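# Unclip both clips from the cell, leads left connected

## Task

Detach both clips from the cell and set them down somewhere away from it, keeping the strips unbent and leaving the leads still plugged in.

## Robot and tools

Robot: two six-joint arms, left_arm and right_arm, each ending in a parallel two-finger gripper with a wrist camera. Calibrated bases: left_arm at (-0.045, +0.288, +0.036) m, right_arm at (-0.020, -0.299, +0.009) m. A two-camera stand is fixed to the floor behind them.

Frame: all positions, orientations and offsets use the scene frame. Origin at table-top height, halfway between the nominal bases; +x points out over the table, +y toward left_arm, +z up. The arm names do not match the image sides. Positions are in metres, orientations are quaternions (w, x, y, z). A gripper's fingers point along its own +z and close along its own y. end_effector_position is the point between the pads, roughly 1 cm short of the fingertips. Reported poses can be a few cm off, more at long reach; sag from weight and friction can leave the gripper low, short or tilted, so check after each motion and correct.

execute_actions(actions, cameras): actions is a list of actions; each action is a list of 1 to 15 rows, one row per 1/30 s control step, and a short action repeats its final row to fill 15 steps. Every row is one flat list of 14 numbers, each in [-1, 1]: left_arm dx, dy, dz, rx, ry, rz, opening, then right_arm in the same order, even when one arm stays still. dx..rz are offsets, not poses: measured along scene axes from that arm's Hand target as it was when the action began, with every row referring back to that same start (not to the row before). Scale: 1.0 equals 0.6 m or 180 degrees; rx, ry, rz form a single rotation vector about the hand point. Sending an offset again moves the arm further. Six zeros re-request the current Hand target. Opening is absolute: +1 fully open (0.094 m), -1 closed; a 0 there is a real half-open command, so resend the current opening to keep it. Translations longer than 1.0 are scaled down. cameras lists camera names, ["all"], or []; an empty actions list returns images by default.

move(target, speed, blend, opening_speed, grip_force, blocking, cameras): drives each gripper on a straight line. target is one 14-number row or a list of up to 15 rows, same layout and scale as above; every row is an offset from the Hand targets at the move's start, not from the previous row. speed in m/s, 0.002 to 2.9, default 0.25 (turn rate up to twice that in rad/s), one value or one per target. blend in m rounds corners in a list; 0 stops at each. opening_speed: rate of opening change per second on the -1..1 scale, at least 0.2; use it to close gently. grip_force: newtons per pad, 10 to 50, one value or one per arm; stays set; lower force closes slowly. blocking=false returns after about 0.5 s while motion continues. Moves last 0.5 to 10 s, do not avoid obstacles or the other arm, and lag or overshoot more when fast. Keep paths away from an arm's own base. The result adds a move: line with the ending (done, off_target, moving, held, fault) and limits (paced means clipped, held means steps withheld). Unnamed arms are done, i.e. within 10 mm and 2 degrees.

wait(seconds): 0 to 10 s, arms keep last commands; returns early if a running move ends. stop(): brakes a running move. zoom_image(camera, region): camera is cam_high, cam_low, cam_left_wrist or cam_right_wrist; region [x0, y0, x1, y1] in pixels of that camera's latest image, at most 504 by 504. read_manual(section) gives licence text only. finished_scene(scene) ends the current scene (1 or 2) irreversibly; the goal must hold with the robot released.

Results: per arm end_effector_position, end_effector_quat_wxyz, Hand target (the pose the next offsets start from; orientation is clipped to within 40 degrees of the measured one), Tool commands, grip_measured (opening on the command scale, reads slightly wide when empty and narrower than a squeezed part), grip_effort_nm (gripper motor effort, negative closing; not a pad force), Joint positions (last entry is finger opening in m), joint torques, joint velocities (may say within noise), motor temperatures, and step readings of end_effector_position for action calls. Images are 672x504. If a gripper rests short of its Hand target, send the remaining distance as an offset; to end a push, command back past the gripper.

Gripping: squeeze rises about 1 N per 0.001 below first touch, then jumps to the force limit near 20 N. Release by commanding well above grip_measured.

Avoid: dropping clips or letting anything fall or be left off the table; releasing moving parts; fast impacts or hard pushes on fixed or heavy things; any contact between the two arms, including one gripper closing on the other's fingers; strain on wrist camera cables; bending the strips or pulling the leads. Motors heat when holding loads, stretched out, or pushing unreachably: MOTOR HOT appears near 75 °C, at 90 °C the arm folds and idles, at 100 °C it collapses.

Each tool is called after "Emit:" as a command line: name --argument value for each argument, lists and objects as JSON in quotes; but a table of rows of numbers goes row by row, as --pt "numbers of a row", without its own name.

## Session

Emit:
execute_actions --actions '[]'

Emit:
zoom_image --camera "cam_high" --region '[220, 250, 420, 400]'

Scene clock: 0.00 s.
left_arm: end_effector_position=(+0.3422, +0.3080, +0.1291) grip_measured=+1.000 grip_effort_nm=n/a end_effector_quat_wxyz=(+0.581, -0.066, +0.807, +0.081) | right_arm: end_effector_position=(+0.3673, -0.2784, +0.1075) grip_measured=+1.000 grip_effort_nm=n/a end_effector_quat_wxyz=(+0.621, -0.021, +0.782, -0.052)
Joint positions: left_arm=[-0.066 1.54 0.34 0.87 -0.279 -0.037 0.094] | right_arm=[0.12 1.616 0.285 1.103 0.189 -0.066 0.094]
Joint velocities: within noise
Joint torques (N m): no reading
Motor temperatures (°C): left_arm=[24 27 26 22 24 22 23] | right_arm=[23 21 28 26 22 21 23]
Heat: left arm: 27 °C; right arm: 28 °C.
Hand target: left_arm +0.3437, +0.3078, +0.1323; +0.584, -0.067, +0.805, +0.081 | right_arm +0.3708, -0.2779, +0.1178; +0.634, -0.019, +0.772, -0.051
Tool commands: left_gripper/opening=+1.0 right_gripper/opening=+1.0
camera_calibration:
cam_left_wrist: T_world_to_cam=[[0.197234, -0.978182, -0.0652638, 0.243235], [-0.691262, -0.0915581, -0.71678, 0.394203], [0.695166, 0.186488, -0.694238, -0.119875], [0, 0, 0, 1]] pos_world=[0.307857, 0.296376, 0.21521]
cam_right_wrist: T_world_to_cam=[[-0.0333786, -0.994121, 0.103004, -0.27633], [-0.618748, -0.0603815, -0.783266, 0.331495], [0.78488, -0.0898778, -0.613094, -0.157208], [0, 0, 0, 1]] pos_world=[0.319278, -0.268819, 0.191728]

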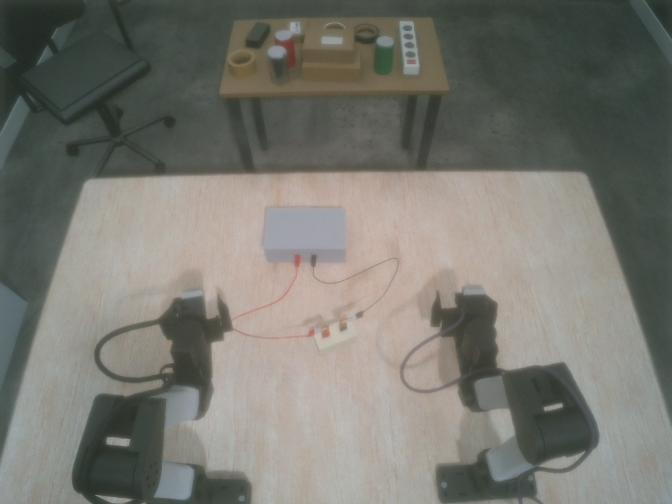

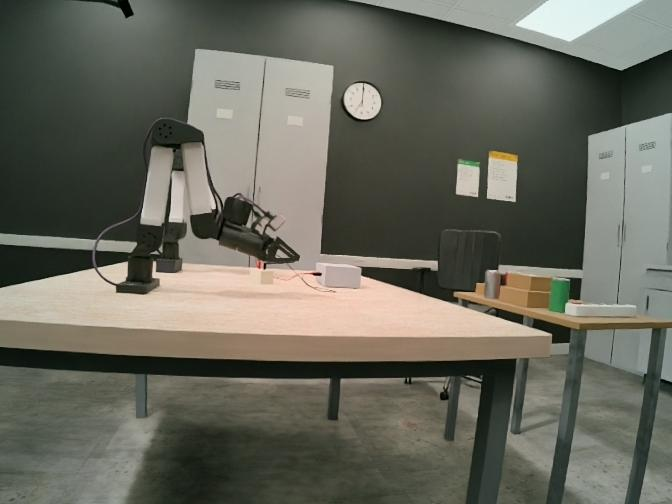

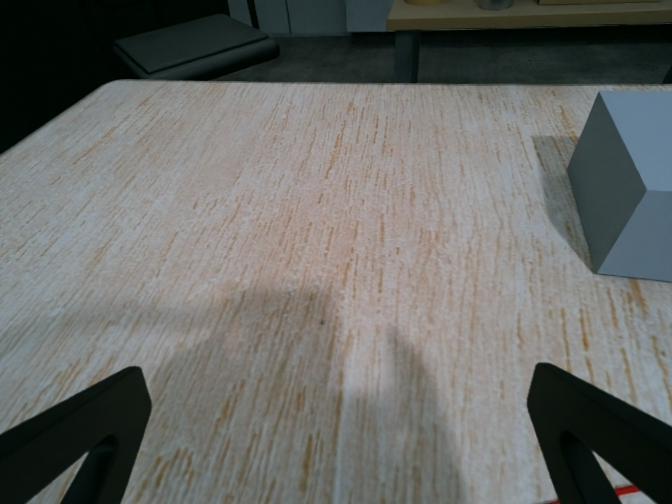

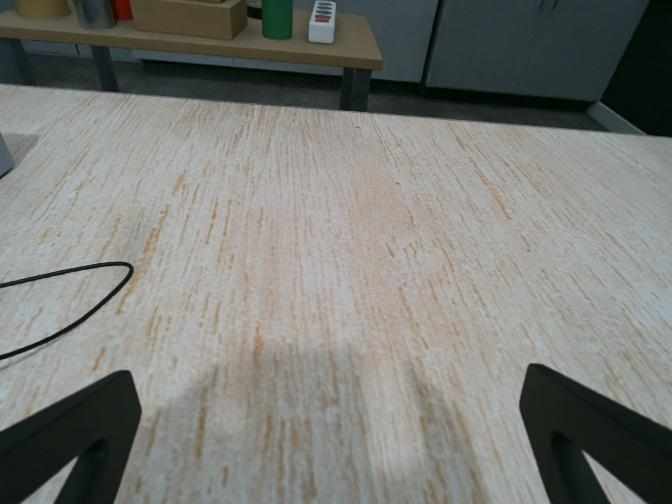

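Scaled by 2.520 from the camera's 672x504 image, which has a finer 960x720 frame.

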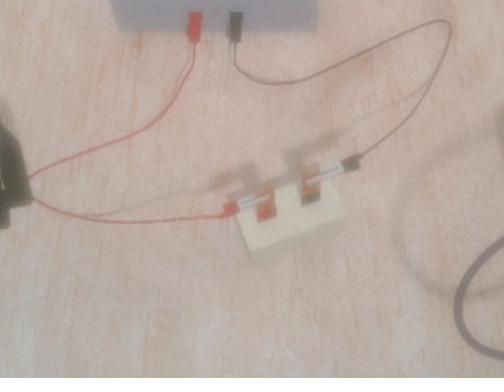

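Emit:
zoom_image --camera "cam_low" --region '[220, 230, 320, 305]'

Scaled by 5.040 from the camera's 672x504 image, which has a finer 960x720 frame.

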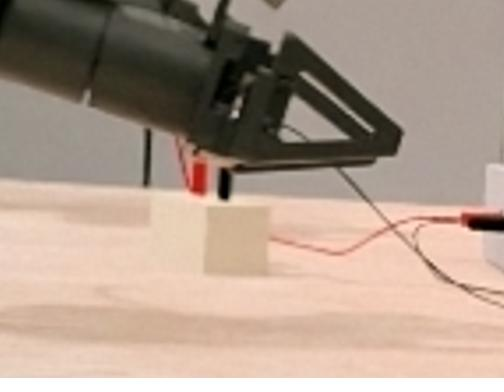

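Emit:
move --pt "0 0 0.15 0 0 0 1 0 0 0.15 0 0 0 1" --pt "-0.103 -0.405 0.12 0.187 0.386 -0.366 0.5 -0.05 0.12 0.15 -0.394 0.311 0.498 0.3" --blend 0.03 --cameras '["all"]'

Emit:
zoom_image --camera "cam_low" --region '[220, 230, 320, 305]'

Scene clock: 22.53 s.
left_arm: end_effector_position=(+0.2807, +0.0701, +0.2023) grip_measured=+0.502 grip_effort_nm=-0.09 end_effector_quat_wxyz=(+0.014, +0.547, +0.837, +0.007) | right_arm: end_effector_position=(+0.3370, -0.2063, +0.2022) grip_measured=+0.303 grip_effort_nm=-0.13 end_effector_quat_wxyz=(-0.034, +0.827, -0.560, +0.024)
Joint positions: left_arm=[-0.59 2.051 2.075 -1.567 -0.015 0.561 0.071] | right_arm=[0.232 1.914 1.987 -1.561 -0.009 -1.701 0.061]
Joint torques (N m): left_arm=[-0.08 -11.03 8.02 0.38 0.14 0.2] | right_arm=[-0.14 -6.86 9.39 0.34 0.01 -0.18]
Heat: left arm: 29 °C; right arm: 31 °C.
Hand target: left_arm +0.2819, +0.0649, +0.2042; +0.000, +0.555, +0.832, -0.001 | right_arm +0.3408, -0.2060, +0.2077; +0.000, +0.831, -0.556, +0.000
Off the commanded pose: left_arm 0.006 m, 2 deg | right_arm 0.007 m, 5 deg.
joint sent to its limit (left arm) — joint 4 (wrist pitch), lower limit. The joint targets still meet the commanded pose.
joint sent to its limit (right arm) — joint 4 (wrist pitch), lower limit. The joint targets are off in orientation, not in position.
move: off_target (right_arm); target 2's new opening was sent with right_arm's hand 0.007 m and 5 deg from that target
camera_calibration:
cam_left_wrist: T_world_to_cam=[[-0.920493, -0.38978, -0.0276601, 0.292333], [-0.364164, 0.830021, 0.422434, -0.0043441], [-0.141698, 0.39892, -0.905972, 0.280997], [0, 0, 0, 1]] pos_world=[0.307325, 0.00545568, 0.264497]
cam_right_wrist: T_world_to_cam=[[0.926718, 0.366348, 0.0835604, -0.254338], [0.299362, -0.854225, 0.425068, -0.326171], [0.227102, -0.368904, -0.901296, 0.119784], [0, 0, 0, 1]] pos_world=[0.30614, -0.141259, 0.267859]

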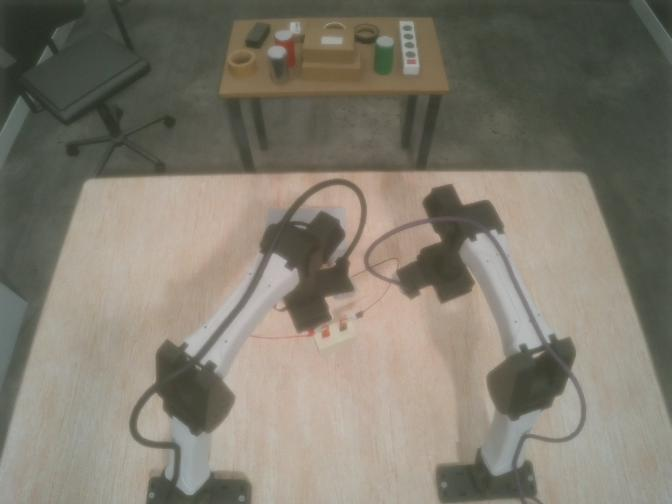

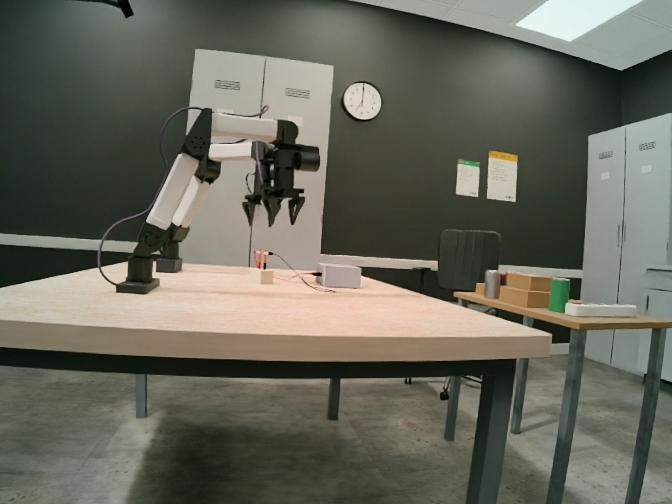

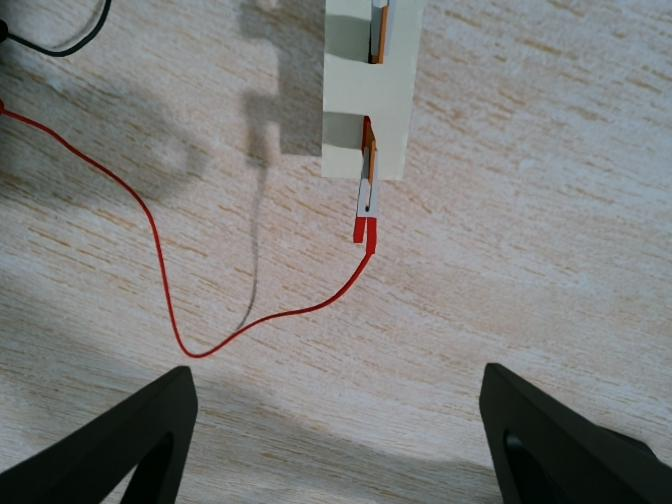

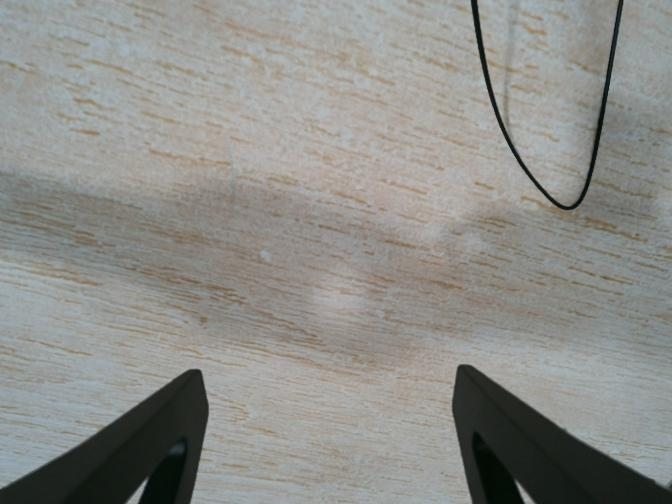

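Scaled by 5.040 from the camera's 672x504 image, which has a finer 960x720 frame.

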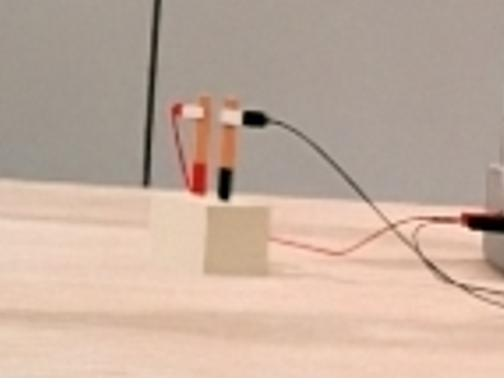

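Emit:
zoom_image --camera "cam_left_wrist" --region '[300, 0, 440, 260]'

Scaled by 1.938 from the camera's 672x504 image, which has a finer 960x720 frame.

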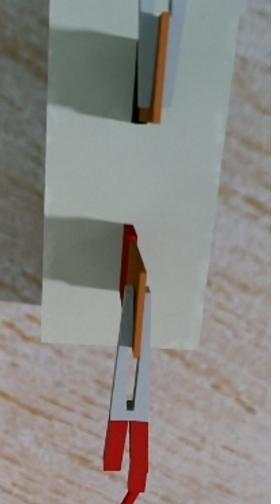

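Emit:
move --target '[-0.011,-0.0007,-0.117,0,0,-0.012,0.2,0,0,0,0,0,0,0.3]' --speed 0.15 --cameras '["cam_left_wrist"]'

Emit:
zoom_image --camera "cam_left_wrist" --region '[250, 80, 430, 400]'

Scene clock: 35.53 s.
left_arm: end_effector_position=(+0.2781, +0.0681, +0.1328) grip_measured=+0.202 grip_effort_nm=-0.09 end_effector_quat_wxyz=(-0.006, +0.562, +0.827, +0.007) | right_arm: end_effector_position=(+0.3370, -0.2063, +0.2022) grip_measured=+0.303 grip_effort_nm=-0.14 end_effector_quat_wxyz=(-0.034, +0.827, -0.560, +0.024)
Joint positions: left_arm=[-0.598 2.051 1.797 -1.329 -0.015 0.589 0.056] | right_arm=[0.232 1.914 1.987 -1.561 -0.009 -1.701 0.061]
Joint torques (N m): left_arm=[-0.28 -13.96 4.62 0.54 0.14 0.2] | right_arm=[-0.32 -6.75 9.54 0.35 -0.04 -0.17]
Motor temperatures (°C): left_arm=[24 32 28 24 24 22 23] | right_arm=[23 26 31 28 22 21 23]
Heat: left arm: 32 °C; right arm: 31 °C.
Hand target: left_arm +0.2754, +0.0645, +0.1340; +0.000, +0.571, +0.821, -0.001 | right_arm +0.3408, -0.2060, +0.2077; +0.000, +0.831, -0.556, +0.000
Off the commanded pose: left_arm 0.005 m, 2 deg | right_arm 0.007 m, 5 deg.
joint sent to its limit (right arm) — joint 4 (wrist pitch), lower limit. The joint targets are off in orientation, not in position.
move: off_target (right_arm)
camera_calibration:
cam_left_wrist: T_world_to_cam=[[-0.934159, -0.356815, -0.00559242, 0.285822], [-0.320525, 0.832054, 0.452714, 0.00933792], [-0.156882, 0.424699, -0.891638, 0.219049], [0, 0, 0, 1]] pos_world=[0.304361, 0.00118587, 0.192683]
Images, in order (width x height): cam_left_wrist 672x504.

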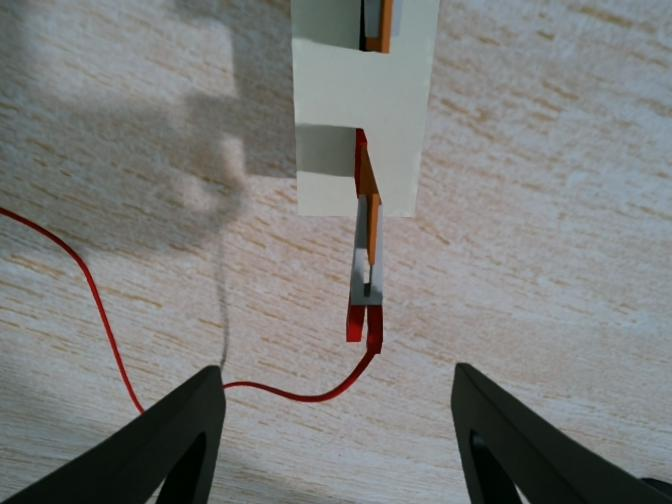

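Scaled by 1.575 from the camera's 672x504 image, which has a finer 960x720 frame.

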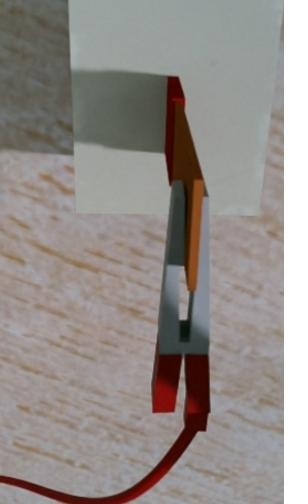

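Emit:
move --target '[-0.0057,-0.005,-0.053,0,0,0,-0.3,0,0,0,0,0,0,0.3]' --speed 0.12 --cameras '["cam_left_wrist","cam_low"]'

Emit:
zoom_image --camera "cam_low" --region '[220, 230, 320, 305]'

Scene clock: 44.87 s.
left_arm: end_effector_position=(+0.2748, +0.0649, +0.1030) grip_measured=-0.298 grip_effort_nm=-0.09 end_effector_quat_wxyz=(-0.003, +0.567, +0.824, +0.007) | right_arm: end_effector_position=(+0.3370, -0.2063, +0.2022) grip_measured=+0.303 grip_effort_nm=-0.14 end_effector_quat_wxyz=(-0.034, +0.827, -0.560, +0.024)
Joint positions: left_arm=[-0.609 2.051 1.678 -1.205 -0.015 0.589 0.033] | right_arm=[0.232 1.914 1.987 -1.561 -0.009 -1.701 0.061]
Joint torques (N m): left_arm=[-0.25 -13.38 4.62 0.55 0.13 0.09] | right_arm=[-0.39 -6.8 9.48 0.37 0.04 -0.14]
Heat: left arm: 36 °C; right arm: 32 °C.
Hand target: left_arm +0.2720, +0.0614, +0.1023; +0.001, +0.571, +0.821, -0.001 | right_arm +0.3408, -0.2060, +0.2077; +0.000, +0.831, -0.556, +0.000
Off the commanded pose: left_arm 0.005 m, 1 deg | right_arm 0.007 m, 5 deg.
joint sent to its limit (right arm) — joint 4 (wrist pitch), lower limit. The joint targets are off in orientation, not in position.
move: off_target (right_arm)
camera_calibration:
cam_left_wrist: T_world_to_cam=[[-0.938277, -0.345783, -0.008425, 0.282107], [-0.312512, 0.837057, 0.449079, 0.0223025], [-0.148231, 0.423993, -0.893453, 0.191083], [0, 0, 0, 1]] pos_world=[0.299989, -0.0021385, 0.163085]
Images, in order (width x height): cam_low 672x504, cam_left_wrist 672x504.

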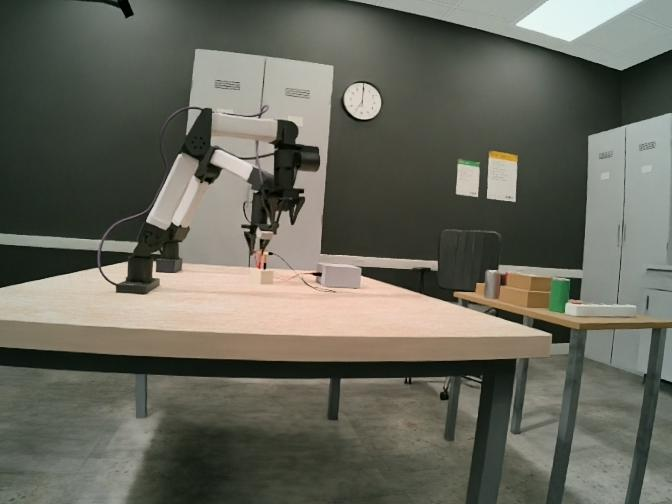

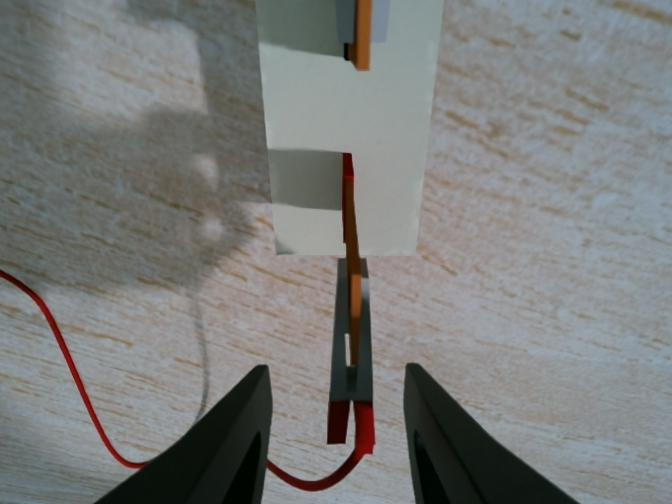

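Scaled by 5.040 from the camera's 672x504 image, which has a finer 960x720 frame.

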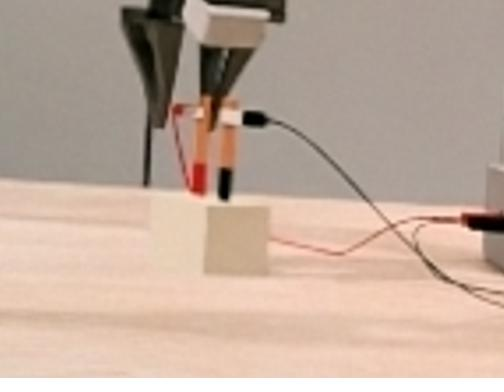

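Emit:
move --target '[-0.0045,-0.001,0.001,0,0,0,-0.5,0,0,0,0,0,0,0.3]' --speed 0.05 --cameras '["cam_left_wrist"]'

Scene clock: 50.57 s.
left_arm: end_effector_position=(+0.2721, +0.0645, +0.1008) grip_measured=-0.498 grip_effort_nm=-0.09 end_effector_quat_wxyz=(-0.007, +0.569, +0.822, +0.007) | right_arm: end_effector_position=(+0.3370, -0.2063, +0.2022) grip_measured=+0.303 grip_effort_nm=-0.13 end_effector_quat_wxyz=(-0.034, +0.827, -0.560, +0.024)
Joint positions: left_arm=[-0.614 2.051 1.67 -1.203 -0.015 0.589 0.024] | right_arm=[0.232 1.914 1.987 -1.561 -0.009 -1.701 0.061]
Joint torques (N m): left_arm=[-0.29 -14.08 4.59 0.53 0.13 0.04] | right_arm=[-0.27 -6.87 9.39 0.32 0.05 -0.16]
Motor temperatures (°C): left_arm=[24 37 28 24 24 22 23] | right_arm=[23 27 32 28 22 21 23]
Heat: left arm: 37 °C; right arm: 32 °C.
Hand target: left_arm +0.2692, +0.0609, +0.1029; +0.000, +0.571, +0.821, -0.001 | right_arm +0.3408, -0.2060, +0.2077; +0.000, +0.831, -0.556, +0.000
Off the commanded pose: left_arm 0.005 m, 1 deg | right_arm 0.007 m, 5 deg.
joint sent to its limit (right arm) — joint 4 (wrist pitch), lower limit. The joint targets are off in orientation, not in position.
move: off_target (right_arm)
camera_calibration:
cam_left_wrist: T_world_to_cam=[[-0.940034, -0.34105, -0.00454718, 0.279214], [-0.305804, 0.836832, 0.454088, 0.0204051], [-0.151061, 0.428249, -0.890945, 0.189101], [0, 0, 0, 1]] pos_world=[0.297277, -0.0028319, 0.160483]
Images, in order (width x height): cam_left_wrist 672x504.

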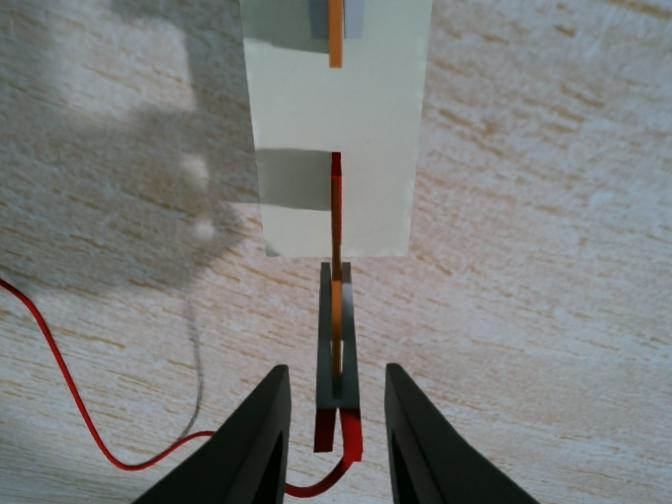

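Emit:
move --target '[0,0,0,0,0,0,-0.85,0,0,0,0,0,0,0.3]' --speed 0.05 --opening_speed 0.3 --cameras '["cam_left_wrist"]'

Emit:
zoom_image --camera "cam_left_wrist" --region '[250, 200, 430, 500]'

Scene clock: 56.30 s.
left_arm: end_effector_position=(+0.2721, +0.0645, +0.1008) grip_measured=-0.843 grip_effort_nm=-0.38 end_effector_quat_wxyz=(-0.007, +0.569, +0.822, +0.007) | right_arm: end_effector_position=(+0.3370, -0.2063, +0.2022) grip_measured=+0.303 grip_effort_nm=-0.13 end_effector_quat_wxyz=(-0.034, +0.827, -0.560, +0.024)
Joint positions: left_arm=[-0.614 2.051 1.67 -1.203 -0.015 0.589 0.007] | right_arm=[0.232 1.914 1.987 -1.561 -0.009 -1.701 0.061]
Joint torques (N m): left_arm=[-0.29 -14.08 4.6 0.53 0.14 0.04] | right_arm=[-0.24 -6.76 9.44 0.32 0.03 -0.15]
Heat: left arm: 38 °C; right arm: 33 °C.
Hand target: left_arm +0.2692, +0.0609, +0.1029; +0.000, +0.571, +0.821, -0.001 | right_arm +0.3408, -0.2060, +0.2077; +0.000, +0.831, -0.556, +0.000
Off the commanded pose: left_arm 0.005 m, 1 deg | right_arm 0.007 m, 5 deg.
joint sent to its limit (right arm) — joint 4 (wrist pitch), lower limit. The joint targets are off in orientation, not in position.
move: off_target (right_arm)
camera_calibration:
cam_left_wrist: T_world_to_cam=[[-0.940034, -0.34105, -0.00454718, 0.279214], [-0.305804, 0.836832, 0.454088, 0.0204051], [-0.151061, 0.428249, -0.890945, 0.189101], [0, 0, 0, 1]] pos_world=[0.297277, -0.0028319, 0.160483]
Images, in order (width x height): cam_left_wrist 672x504.

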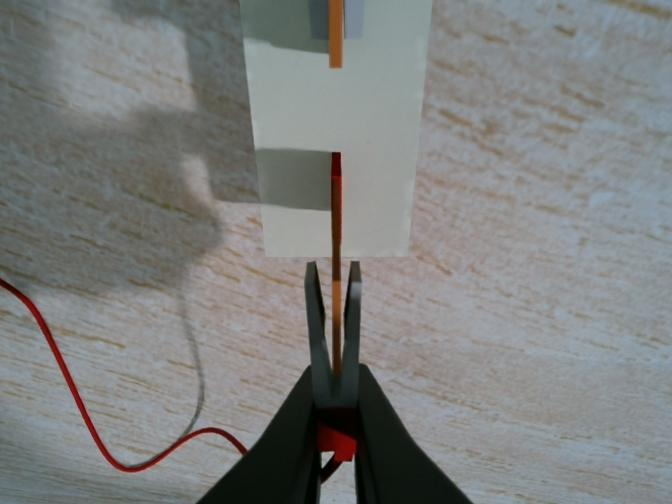

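Scaled by 1.680 from the camera's 672x504 image, which has a finer 960x720 frame.

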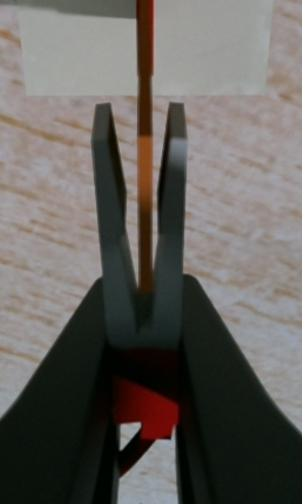

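Emit:
move --pt "0 0 0.06 0 0 0 -0.85 0 0 0 0 0 0 0.3" --pt "-0.05 0.16 0.06 0 0 0 -0.85 0 0 0 0 0 0 0.3" --pt "-0.05 0.16 -0.135 0 0 0 -0.85 0 0 0 0 0 0 0.3" --pt "-0.05 0.16 -0.155 0 0 0 -0.85 0 0 0 0 0 0 0.3" --speed '[0.1,0.15,0.15,0.03]' --blend '[0.01,0.01,0.01,0]' --cameras '["cam_left_wrist","cam_low"]'

Emit:
zoom_image --camera "cam_low" --region '[220, 230, 320, 305]'

Scene clock: 64.40 s.
left_arm: end_effector_position=(+0.2424, +0.1572, +0.0168) grip_measured=-0.843 grip_effort_nm=-0.38 end_effector_quat_wxyz=(+0.005, +0.565, +0.825, +0.007) | right_arm: end_effector_position=(+0.3370, -0.2063, +0.2022) grip_measured=+0.303 grip_effort_nm=-0.13 end_effector_quat_wxyz=(-0.034, +0.827, -0.560, +0.024)
Joint positions: left_arm=[-0.428 1.883 1.071 -0.748 -0.013 0.765 0.007] | right_arm=[0.232 1.914 1.987 -1.561 -0.009 -1.701 0.061]
Joint torques (N m): left_arm=[0.32 -8.65 4.01 0.61 0.13 0.2] | right_arm=[-0.34 -6.82 9.25 0.35 0.06 -0.2]
Heat: left arm: 40 °C; right arm: 33 °C.
Hand target: left_arm +0.2392, +0.1568, +0.0098; +0.000, +0.571, +0.821, -0.001 | right_arm +0.3408, -0.2060, +0.2077; +0.000, +0.831, -0.556, +0.000
Off the commanded pose: left_arm 0.008 m, 1 deg | right_arm 0.007 m, 5 deg.
joint sent to its limit (right arm) — joint 4 (wrist pitch), lower limit. The joint targets are off in orientation, not in position.
move: off_target (right_arm); blend cut to 0.006 m at target 3
camera_calibration:
cam_left_wrist: T_world_to_cam=[[-0.936384, -0.35056, -0.0171045, 0.2834], [-0.322277, 0.839491, 0.437484, -0.0241691], [-0.139006, 0.415165, -0.899063, 0.069371], [0, 0, 0, 1]] pos_world=[0.267225, 0.090838, 0.07779]
Images, in order (width x height): cam_low 672x504, cam_left_wrist 672x504.

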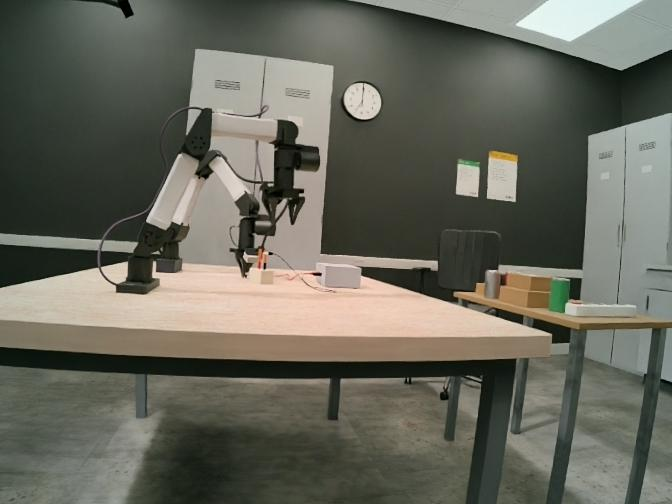

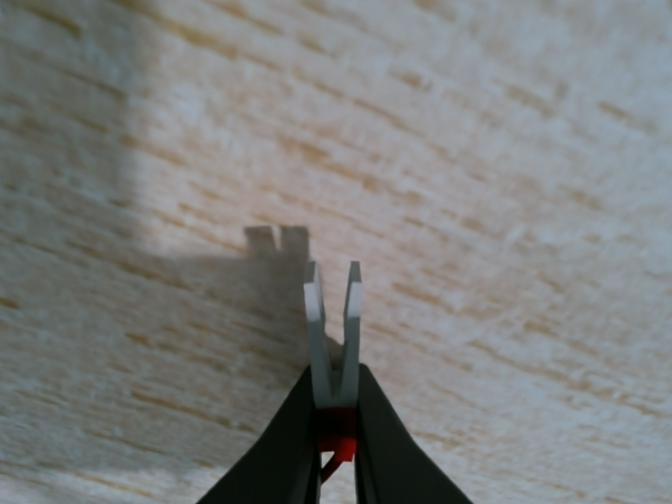

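Scaled by 5.040 from the camera's 672x504 image, which has a finer 960x720 frame.

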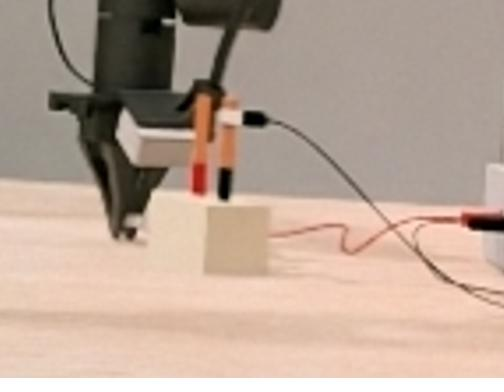

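Emit:
move --target '[0,0,-0.006,0,0,0,-0.5,0,0,0,0,0,0,0.3]' --speed 0.03 --opening_speed 0.3 --cameras '["cam_left_wrist"]'

Emit:
move --pt "0 0 0.1 0 0 0 -0.4 0 0 0 0 0 0 0.3" --pt "0 0.2 0.25 0 0 0 -0.4 -0.038 0.277 -0.033 0 0 0 0.2" --speed 0.18 --blend 0.03 --cameras '["cam_right_wrist","cam_high"]'

Scene clock: 71.87 s.
left_arm: end_effector_position=(+0.2454, +0.1558, +0.0148) grip_measured=-0.502 grip_effort_nm=0.11 end_effector_quat_wxyz=(+0.009, +0.565, +0.825, +0.008) | right_arm: end_effector_position=(+0.3370, -0.2063, +0.2022) grip_measured=+0.303 grip_effort_nm=-0.13 end_effector_quat_wxyz=(-0.034, +0.827, -0.560, +0.024)
Joint positions: left_arm=[-0.428 1.89 1.071 -0.731 -0.013 0.766 0.023] | right_arm=[0.232 1.914 1.987 -1.561 -0.009 -1.701 0.061]
Joint torques (N m): left_arm=[0.34 -8.64 3.54 0.6 0.13 0.19] | right_arm=[-0.35 -6.95 9.32 0.32 0.04 -0.09]
Heat: left arm: 38 °C; right arm: 33 °C.
Hand target: left_arm +0.2392, +0.1569, +0.0062; +0.000, +0.571, +0.821, -0.001 | right_arm +0.3408, -0.2060, +0.2077; +0.000, +0.831, -0.556, +0.000
Off the commanded pose: left_arm 0.011 m, 2 deg | right_arm 0.007 m, 5 deg.
joint sent to its limit (right arm) — joint 4 (wrist pitch), lower limit. The joint targets are off in orientation, not in position.
move: off_target (left_arm, right_arm)
camera_calibration:
cam_left_wrist: T_world_to_cam=[[-0.936333, -0.350285, -0.0241148, 0.285758], [-0.325883, 0.841428, 0.431044, -0.0205506], [-0.130698, 0.411459, -0.902009, 0.0672363], [0, 0, 0, 1]] pos_world=[0.269655, 0.0897237, 0.0763969]
Images, in order (width x height): cam_left_wrist 672x504.

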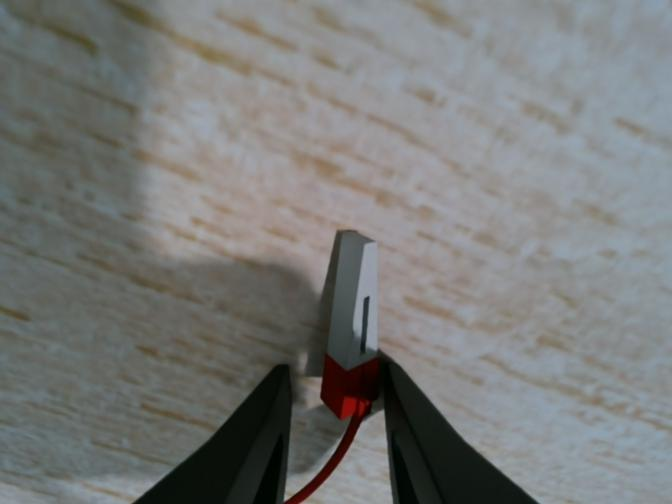

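Scene clock: 74.43 s.
left_arm: end_effector_position=(+0.2337, +0.2790, +0.1435) grip_measured=-0.402 grip_effort_nm=0.10 end_effector_quat_wxyz=(-0.020, +0.564, +0.825, -0.005) | right_arm: end_effector_position=(+0.3122, -0.0405, +0.1828) grip_measured=+0.203 grip_effort_nm=-0.13 end_effector_quat_wxyz=(-0.046, +0.835, -0.549, +0.014)
Joint positions: left_arm=[-0.034 1.638 1.31 -1.283 -0.012 1.158 0.028] | right_arm=[0.642 2.125 2.216 -1.566 -0.004 -1.319 0.057]
Joint torques (N m): left_arm=[0.24 -10.29 8.06 0.18 0.13 0.21] | right_arm=[-0.83 -8.12 9.65 0.49 -0.08 0.08]
Heat: left arm: 38 °C; right arm: 33 °C.
Hand target: left_arm +0.2392, +0.2768, +0.1562; +0.000, +0.571, +0.821, -0.001 | right_arm +0.3180, -0.0398, +0.1878; +0.000, +0.831, -0.556, +0.000
Off the commanded pose: left_arm 0.014 m, 3 deg | right_arm 0.008 m, 6 deg.
joint sent to its limit (right arm) — joint 4 (wrist pitch), lower limit. The joint targets are off in orientation, not in position.
move: off_target (left_arm, right_arm); blend cut to 0.0299 m at target 1; target 2's new opening was sent with right_arm's hand 0.008 m and 6 deg from that target
camera_calibration:
cam_right_wrist: T_world_to_cam=[[0.916449, 0.389236, 0.0928259, -0.287963], [0.324312, -0.858381, 0.397497, -0.171847], [0.2344, -0.334181, -0.912896, 0.170276], [0, 0, 0, 1]] pos_world=[0.279723, 0.0214783, 0.250484]
Images, in order (width x height): cam_high 672x504, cam_right_wrist 672x504.

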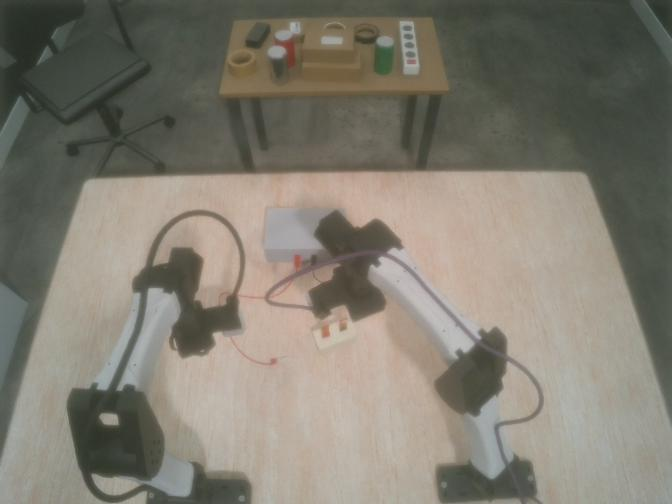

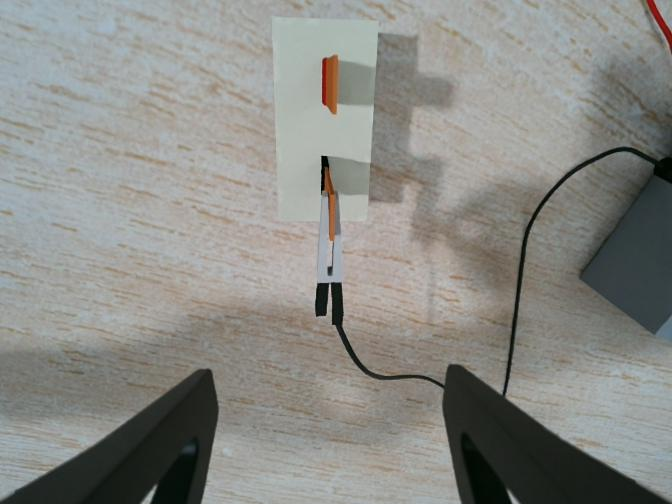

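Emit:
move --target '[0,0,0,0,0,0,-0.4,0.0105,-0.023,-0.093,0,0,0,-0.1]' --speed 0.15 --cameras '["cam_right_wrist"]'

Scene clock: 79.10 s.
left_arm: end_effector_position=(+0.2336, +0.2790, +0.1435) grip_measured=-0.402 grip_effort_nm=0.10 end_effector_quat_wxyz=(-0.020, +0.564, +0.825, -0.005) | right_arm: end_effector_position=(+0.3208, -0.0541, +0.1317) grip_measured=-0.097 grip_effort_nm=-0.13 end_effector_quat_wxyz=(+0.005, +0.829, -0.559, -0.004)
Joint positions: left_arm=[-0.034 1.638 1.31 -1.283 -0.012 1.158 0.028] | right_arm=[0.604 2.197 2.127 -1.514 -0.004 -1.334 0.042]
Joint torques (N m): left_arm=[0.24 -10.3 8.05 0.18 0.14 0.21] | right_arm=[-0.69 -9.32 6.99 0.26 -0.06 -0.15]
Heat: left arm: 37 °C; right arm: 33 °C.
Hand target: left_arm +0.2391, +0.2768, +0.1562; +0.000, +0.571, +0.821, -0.001 | right_arm +0.3243, -0.0536, +0.1320; +0.000, +0.831, -0.556, +0.000
Off the commanded pose: left_arm 0.014 m, 3 deg | right_arm 0.004 m, 1 deg.
move: off_target (left_arm)
camera_calibration:
cam_right_wrist: T_world_to_cam=[[0.928504, 0.371112, -0.0125295, -0.276836], [0.341009, -0.838862, 0.424291, -0.173824], [0.146949, -0.398229, -0.905439, 0.140751], [0, 0, 0, 1]] pos_world=[0.295636, 0.0129738, 0.197725]
Images, in order (width x height): cam_right_wrist 672x504.

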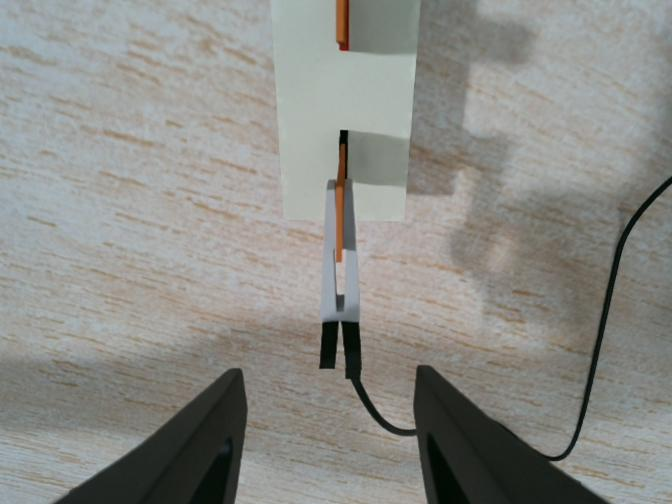

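Emit:
move --target '[0,0,0,0,0,0,-0.4,0.002,-0.003,-0.055,0,0,0,-0.5]' --speed 0.1 --cameras '["cam_right_wrist","cam_low"]'

Emit:
zoom_image --camera "cam_low" --region '[220, 230, 320, 305]'

Scene clock: 85.10 s.
left_arm: end_effector_position=(+0.2336, +0.2790, +0.1435) grip_measured=-0.402 grip_effort_nm=0.10 end_effector_quat_wxyz=(-0.020, +0.564, +0.825, -0.005) | right_arm: end_effector_position=(+0.3221, -0.0544, +0.0934) grip_measured=-0.497 grip_effort_nm=-0.13 end_effector_quat_wxyz=(+0.010, +0.830, -0.558, -0.006)
Joint positions: left_arm=[-0.034 1.638 1.31 -1.283 -0.012 1.158 0.028] | right_arm=[0.601 2.197 1.974 -1.372 -0.004 -1.34 0.024]
Joint torques (N m): left_arm=[0.24 -10.3 8.06 0.18 0.13 0.21] | right_arm=[-1.06 -10.41 6.58 0.32 -0.09 -0.14]
Heat: left arm: 36 °C; right arm: 33 °C.
Hand target: left_arm +0.2391, +0.2768, +0.1562; +0.000, +0.571, +0.821, -0.001 | right_arm +0.3254, -0.0553, +0.0990; +0.000, +0.831, -0.556, +0.000
Off the commanded pose: left_arm 0.014 m, 3 deg | right_arm 0.007 m, 1 deg.
move: off_target (left_arm)
camera_calibration:
cam_right_wrist: T_world_to_cam=[[0.927241, 0.373737, -0.0233252, -0.276885], [0.347344, -0.835143, 0.426484, -0.160224], [0.139913, -0.403555, -0.904194, 0.107559], [0, 0, 0, 1]] pos_world=[0.297344, 0.0130782, 0.159129]
Images, in order (width x height): cam_low 672x504, cam_right_wrist 672x504.

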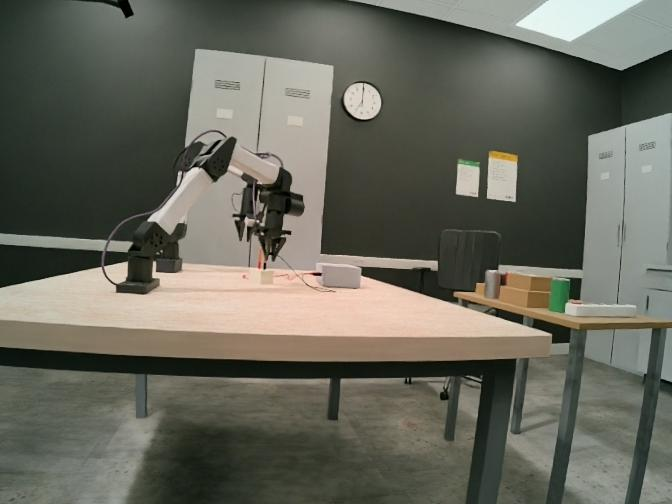

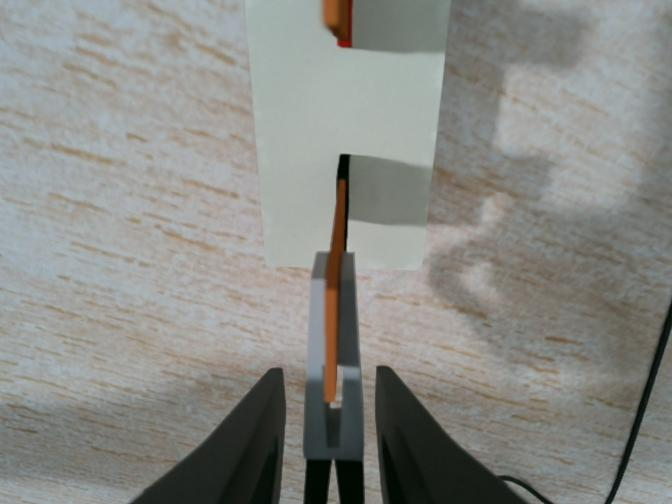

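Scaled by 5.040 from the camera's 672x504 image, which has a finer 960x720 frame.

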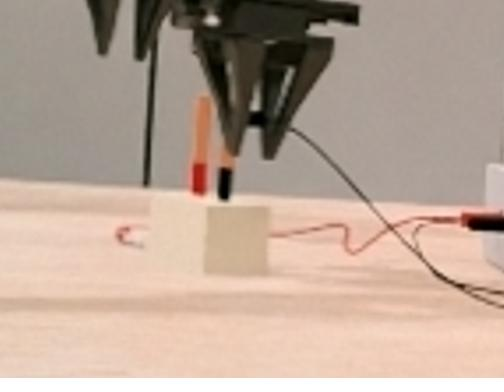

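Emit:
move --pt "0 0 0 0 0 0 -0.4 0 0 0.045 0 0 0 -0.4" --pt "0 0 0 0 0 0 -0.4 0 0 0.011 0 0 0 -0.5" --speed 0.1 --cameras '["cam_right_wrist","cam_low"]'

Emit:
zoom_image --camera "cam_low" --region '[220, 230, 320, 305]'

Scene clock: 93.30 s.
left_arm: end_effector_position=(+0.2336, +0.2790, +0.1435) grip_measured=-0.402 grip_effort_nm=0.10 end_effector_quat_wxyz=(-0.020, +0.564, +0.825, -0.005) | right_arm: end_effector_position=(+0.3220, -0.0545, +0.1002) grip_measured=-0.497 grip_effort_nm=-0.13 end_effector_quat_wxyz=(+0.010, +0.830, -0.558, -0.006)
Joint positions: left_arm=[-0.034 1.638 1.31 -1.283 -0.012 1.158 0.028] | right_arm=[0.601 2.197 2.001 -1.398 -0.004 -1.34 0.024]
Joint torques (N m): left_arm=[0.27 -10.3 8.05 0.18 0.13 0.21] | right_arm=[-1.03 -10.44 6.45 0.35 -0.06 -0.15]
Motor temperatures (°C): left_arm=[24 36 31 23 24 22 23] | right_arm=[23 34 34 27 22 21 24]
Heat: left arm: 36 °C; right arm: 34 °C.
Hand target: left_arm +0.2391, +0.2768, +0.1562; +0.000, +0.571, +0.821, -0.001 | right_arm +0.3254, -0.0553, +0.1056; +0.000, +0.832, -0.555, +0.000
Off the commanded pose: left_arm 0.014 m, 3 deg | right_arm 0.006 m, 1 deg.
move: off_target (left_arm)
camera_calibration:
cam_right_wrist: T_world_to_cam=[[0.927081, 0.37416, -0.0229029, -0.276529], [0.347566, -0.835088, 0.42641, -0.163236], [0.140419, -0.403277, -0.90424, 0.113639], [0, 0, 0, 1]] pos_world=[0.297143, 0.0129775, 0.166029]
Images, in order (width x height): cam_low 672x504, cam_right_wrist 672x504.

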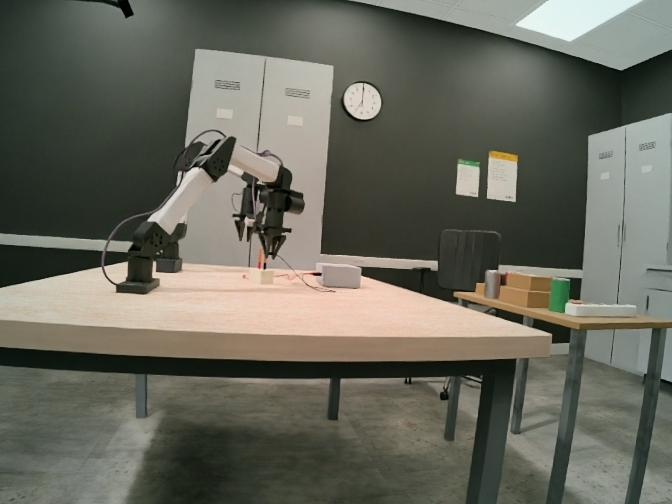

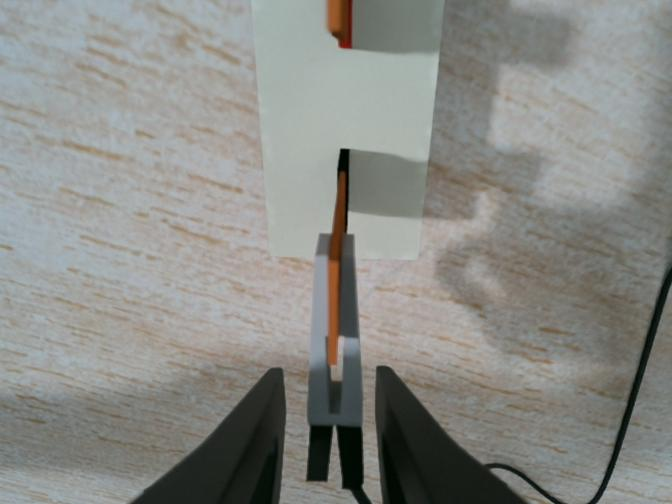

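Scaled by 5.040 from the camera's 672x504 image, which has a finer 960x720 frame.

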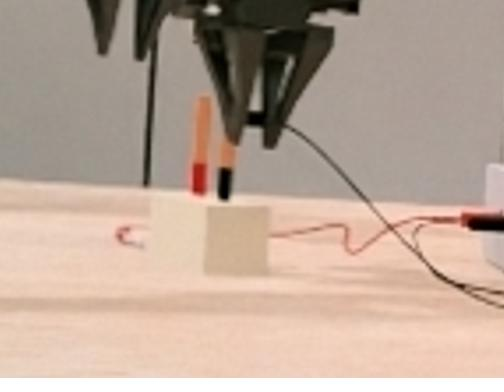

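Emit:
move --pt "0 0 0 0 0 0 -0.4 0.002 0 0.035 0 0 0 -0.4" --pt "0 0 0 0 0 0 -0.4 0.003 -0.0005 0.008 0 0 0 -0.5" --speed 0.1 --cameras '["cam_right_wrist"]'

Scene clock: 99.07 s.
left_arm: end_effector_position=(+0.2336, +0.2790, +0.1435) grip_measured=-0.402 grip_effort_nm=0.10 end_effector_quat_wxyz=(-0.020, +0.564, +0.825, -0.005) | right_arm: end_effector_position=(+0.3240, -0.0546, +0.1082) grip_measured=-0.497 grip_effort_nm=-0.13 end_effector_quat_wxyz=(+0.006, +0.830, -0.558, -0.004)
Joint positions: left_arm=[-0.034 1.638 1.31 -1.283 -0.012 1.158 0.028] | right_arm=[0.598 2.197 2.033 -1.422 -0.004 -1.343 0.024]
Joint torques (N m): left_arm=[0.23 -10.29 8.05 0.18 0.13 0.21] | right_arm=[-0.7 -9.78 6.68 0.39 -0.02 -0.18]
Heat: left arm: 35 °C; right arm: 36 °C.
Hand target: left_arm +0.2391, +0.2768, +0.1562; +0.000, +0.571, +0.821, -0.001 | right_arm +0.3273, -0.0557, +0.1104; +0.000, +0.831, -0.556, +0.000
Off the commanded pose: left_arm 0.014 m, 3 deg | right_arm 0.004 m, 1 deg.
move: off_target (left_arm)
camera_calibration:
cam_right_wrist: T_world_to_cam=[[0.927344, 0.373917, -0.0147809, -0.279249], [0.34437, -0.837277, 0.424707, -0.166378], [0.146429, -0.398939, -0.90521, 0.118968], [0, 0, 0, 1]] pos_world=[0.298835, 0.0125723, 0.174226]
Images, in order (width x height): cam_right_wrist 672x504.

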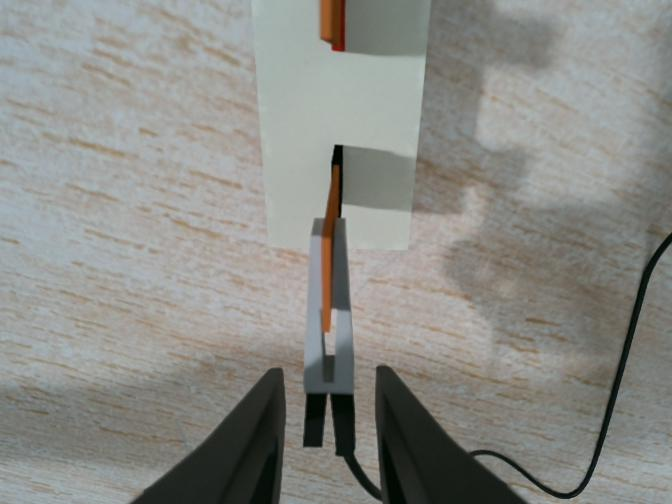

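Emit:
move --target '[0,0,0,0,0,0,-0.4,0,0,0,0,0,0,-0.84]' --speed 0.05 --opening_speed 0.3 --cameras '["cam_right_wrist"]'

Scene clock: 103.13 s.
left_arm: end_effector_position=(+0.2336, +0.2790, +0.1435) grip_measured=-0.402 grip_effort_nm=0.10 end_effector_quat_wxyz=(-0.020, +0.564, +0.825, -0.005) | right_arm: end_effector_position=(+0.3240, -0.0546, +0.1082) grip_measured=-0.812 grip_effort_nm=-0.97 end_effector_quat_wxyz=(+0.006, +0.830, -0.558, -0.004)
Joint positions: left_arm=[-0.034 1.638 1.31 -1.283 -0.012 1.158 0.028] | right_arm=[0.598 2.197 2.033 -1.422 -0.004 -1.343 0.009]
Joint torques (N m): left_arm=[0.25 -10.29 8.05 0.18 0.13 0.21] | right_arm=[-0.98 -9.8 6.32 0.33 -0.06 -0.21]
Heat: left arm: 35 °C; right arm: 37 °C.
Hand target: left_arm +0.2391, +0.2768, +0.1562; +0.000, +0.571, +0.821, -0.001 | right_arm +0.3273, -0.0557, +0.1104; +0.000, +0.831, -0.556, +0.000
Off the commanded pose: left_arm 0.014 m, 3 deg | right_arm 0.004 m, 1 deg.
move: off_target (left_arm)
camera_calibration:
cam_right_wrist: T_world_to_cam=[[0.927216, 0.374233, -0.0147992, -0.279081], [0.344671, -0.837178, 0.424659, -0.166511], [0.146532, -0.398851, -0.905233, 0.118915], [0, 0, 0, 1]] pos_world=[0.298735, 0.012472, 0.174226]
Images, in order (width x height): cam_right_wrist 672x504.

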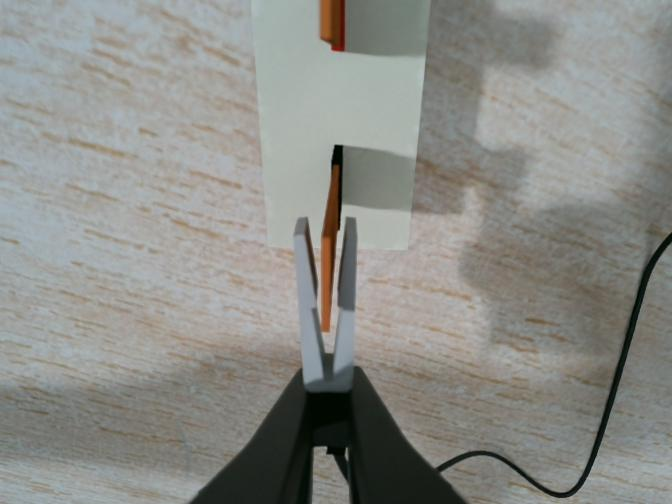

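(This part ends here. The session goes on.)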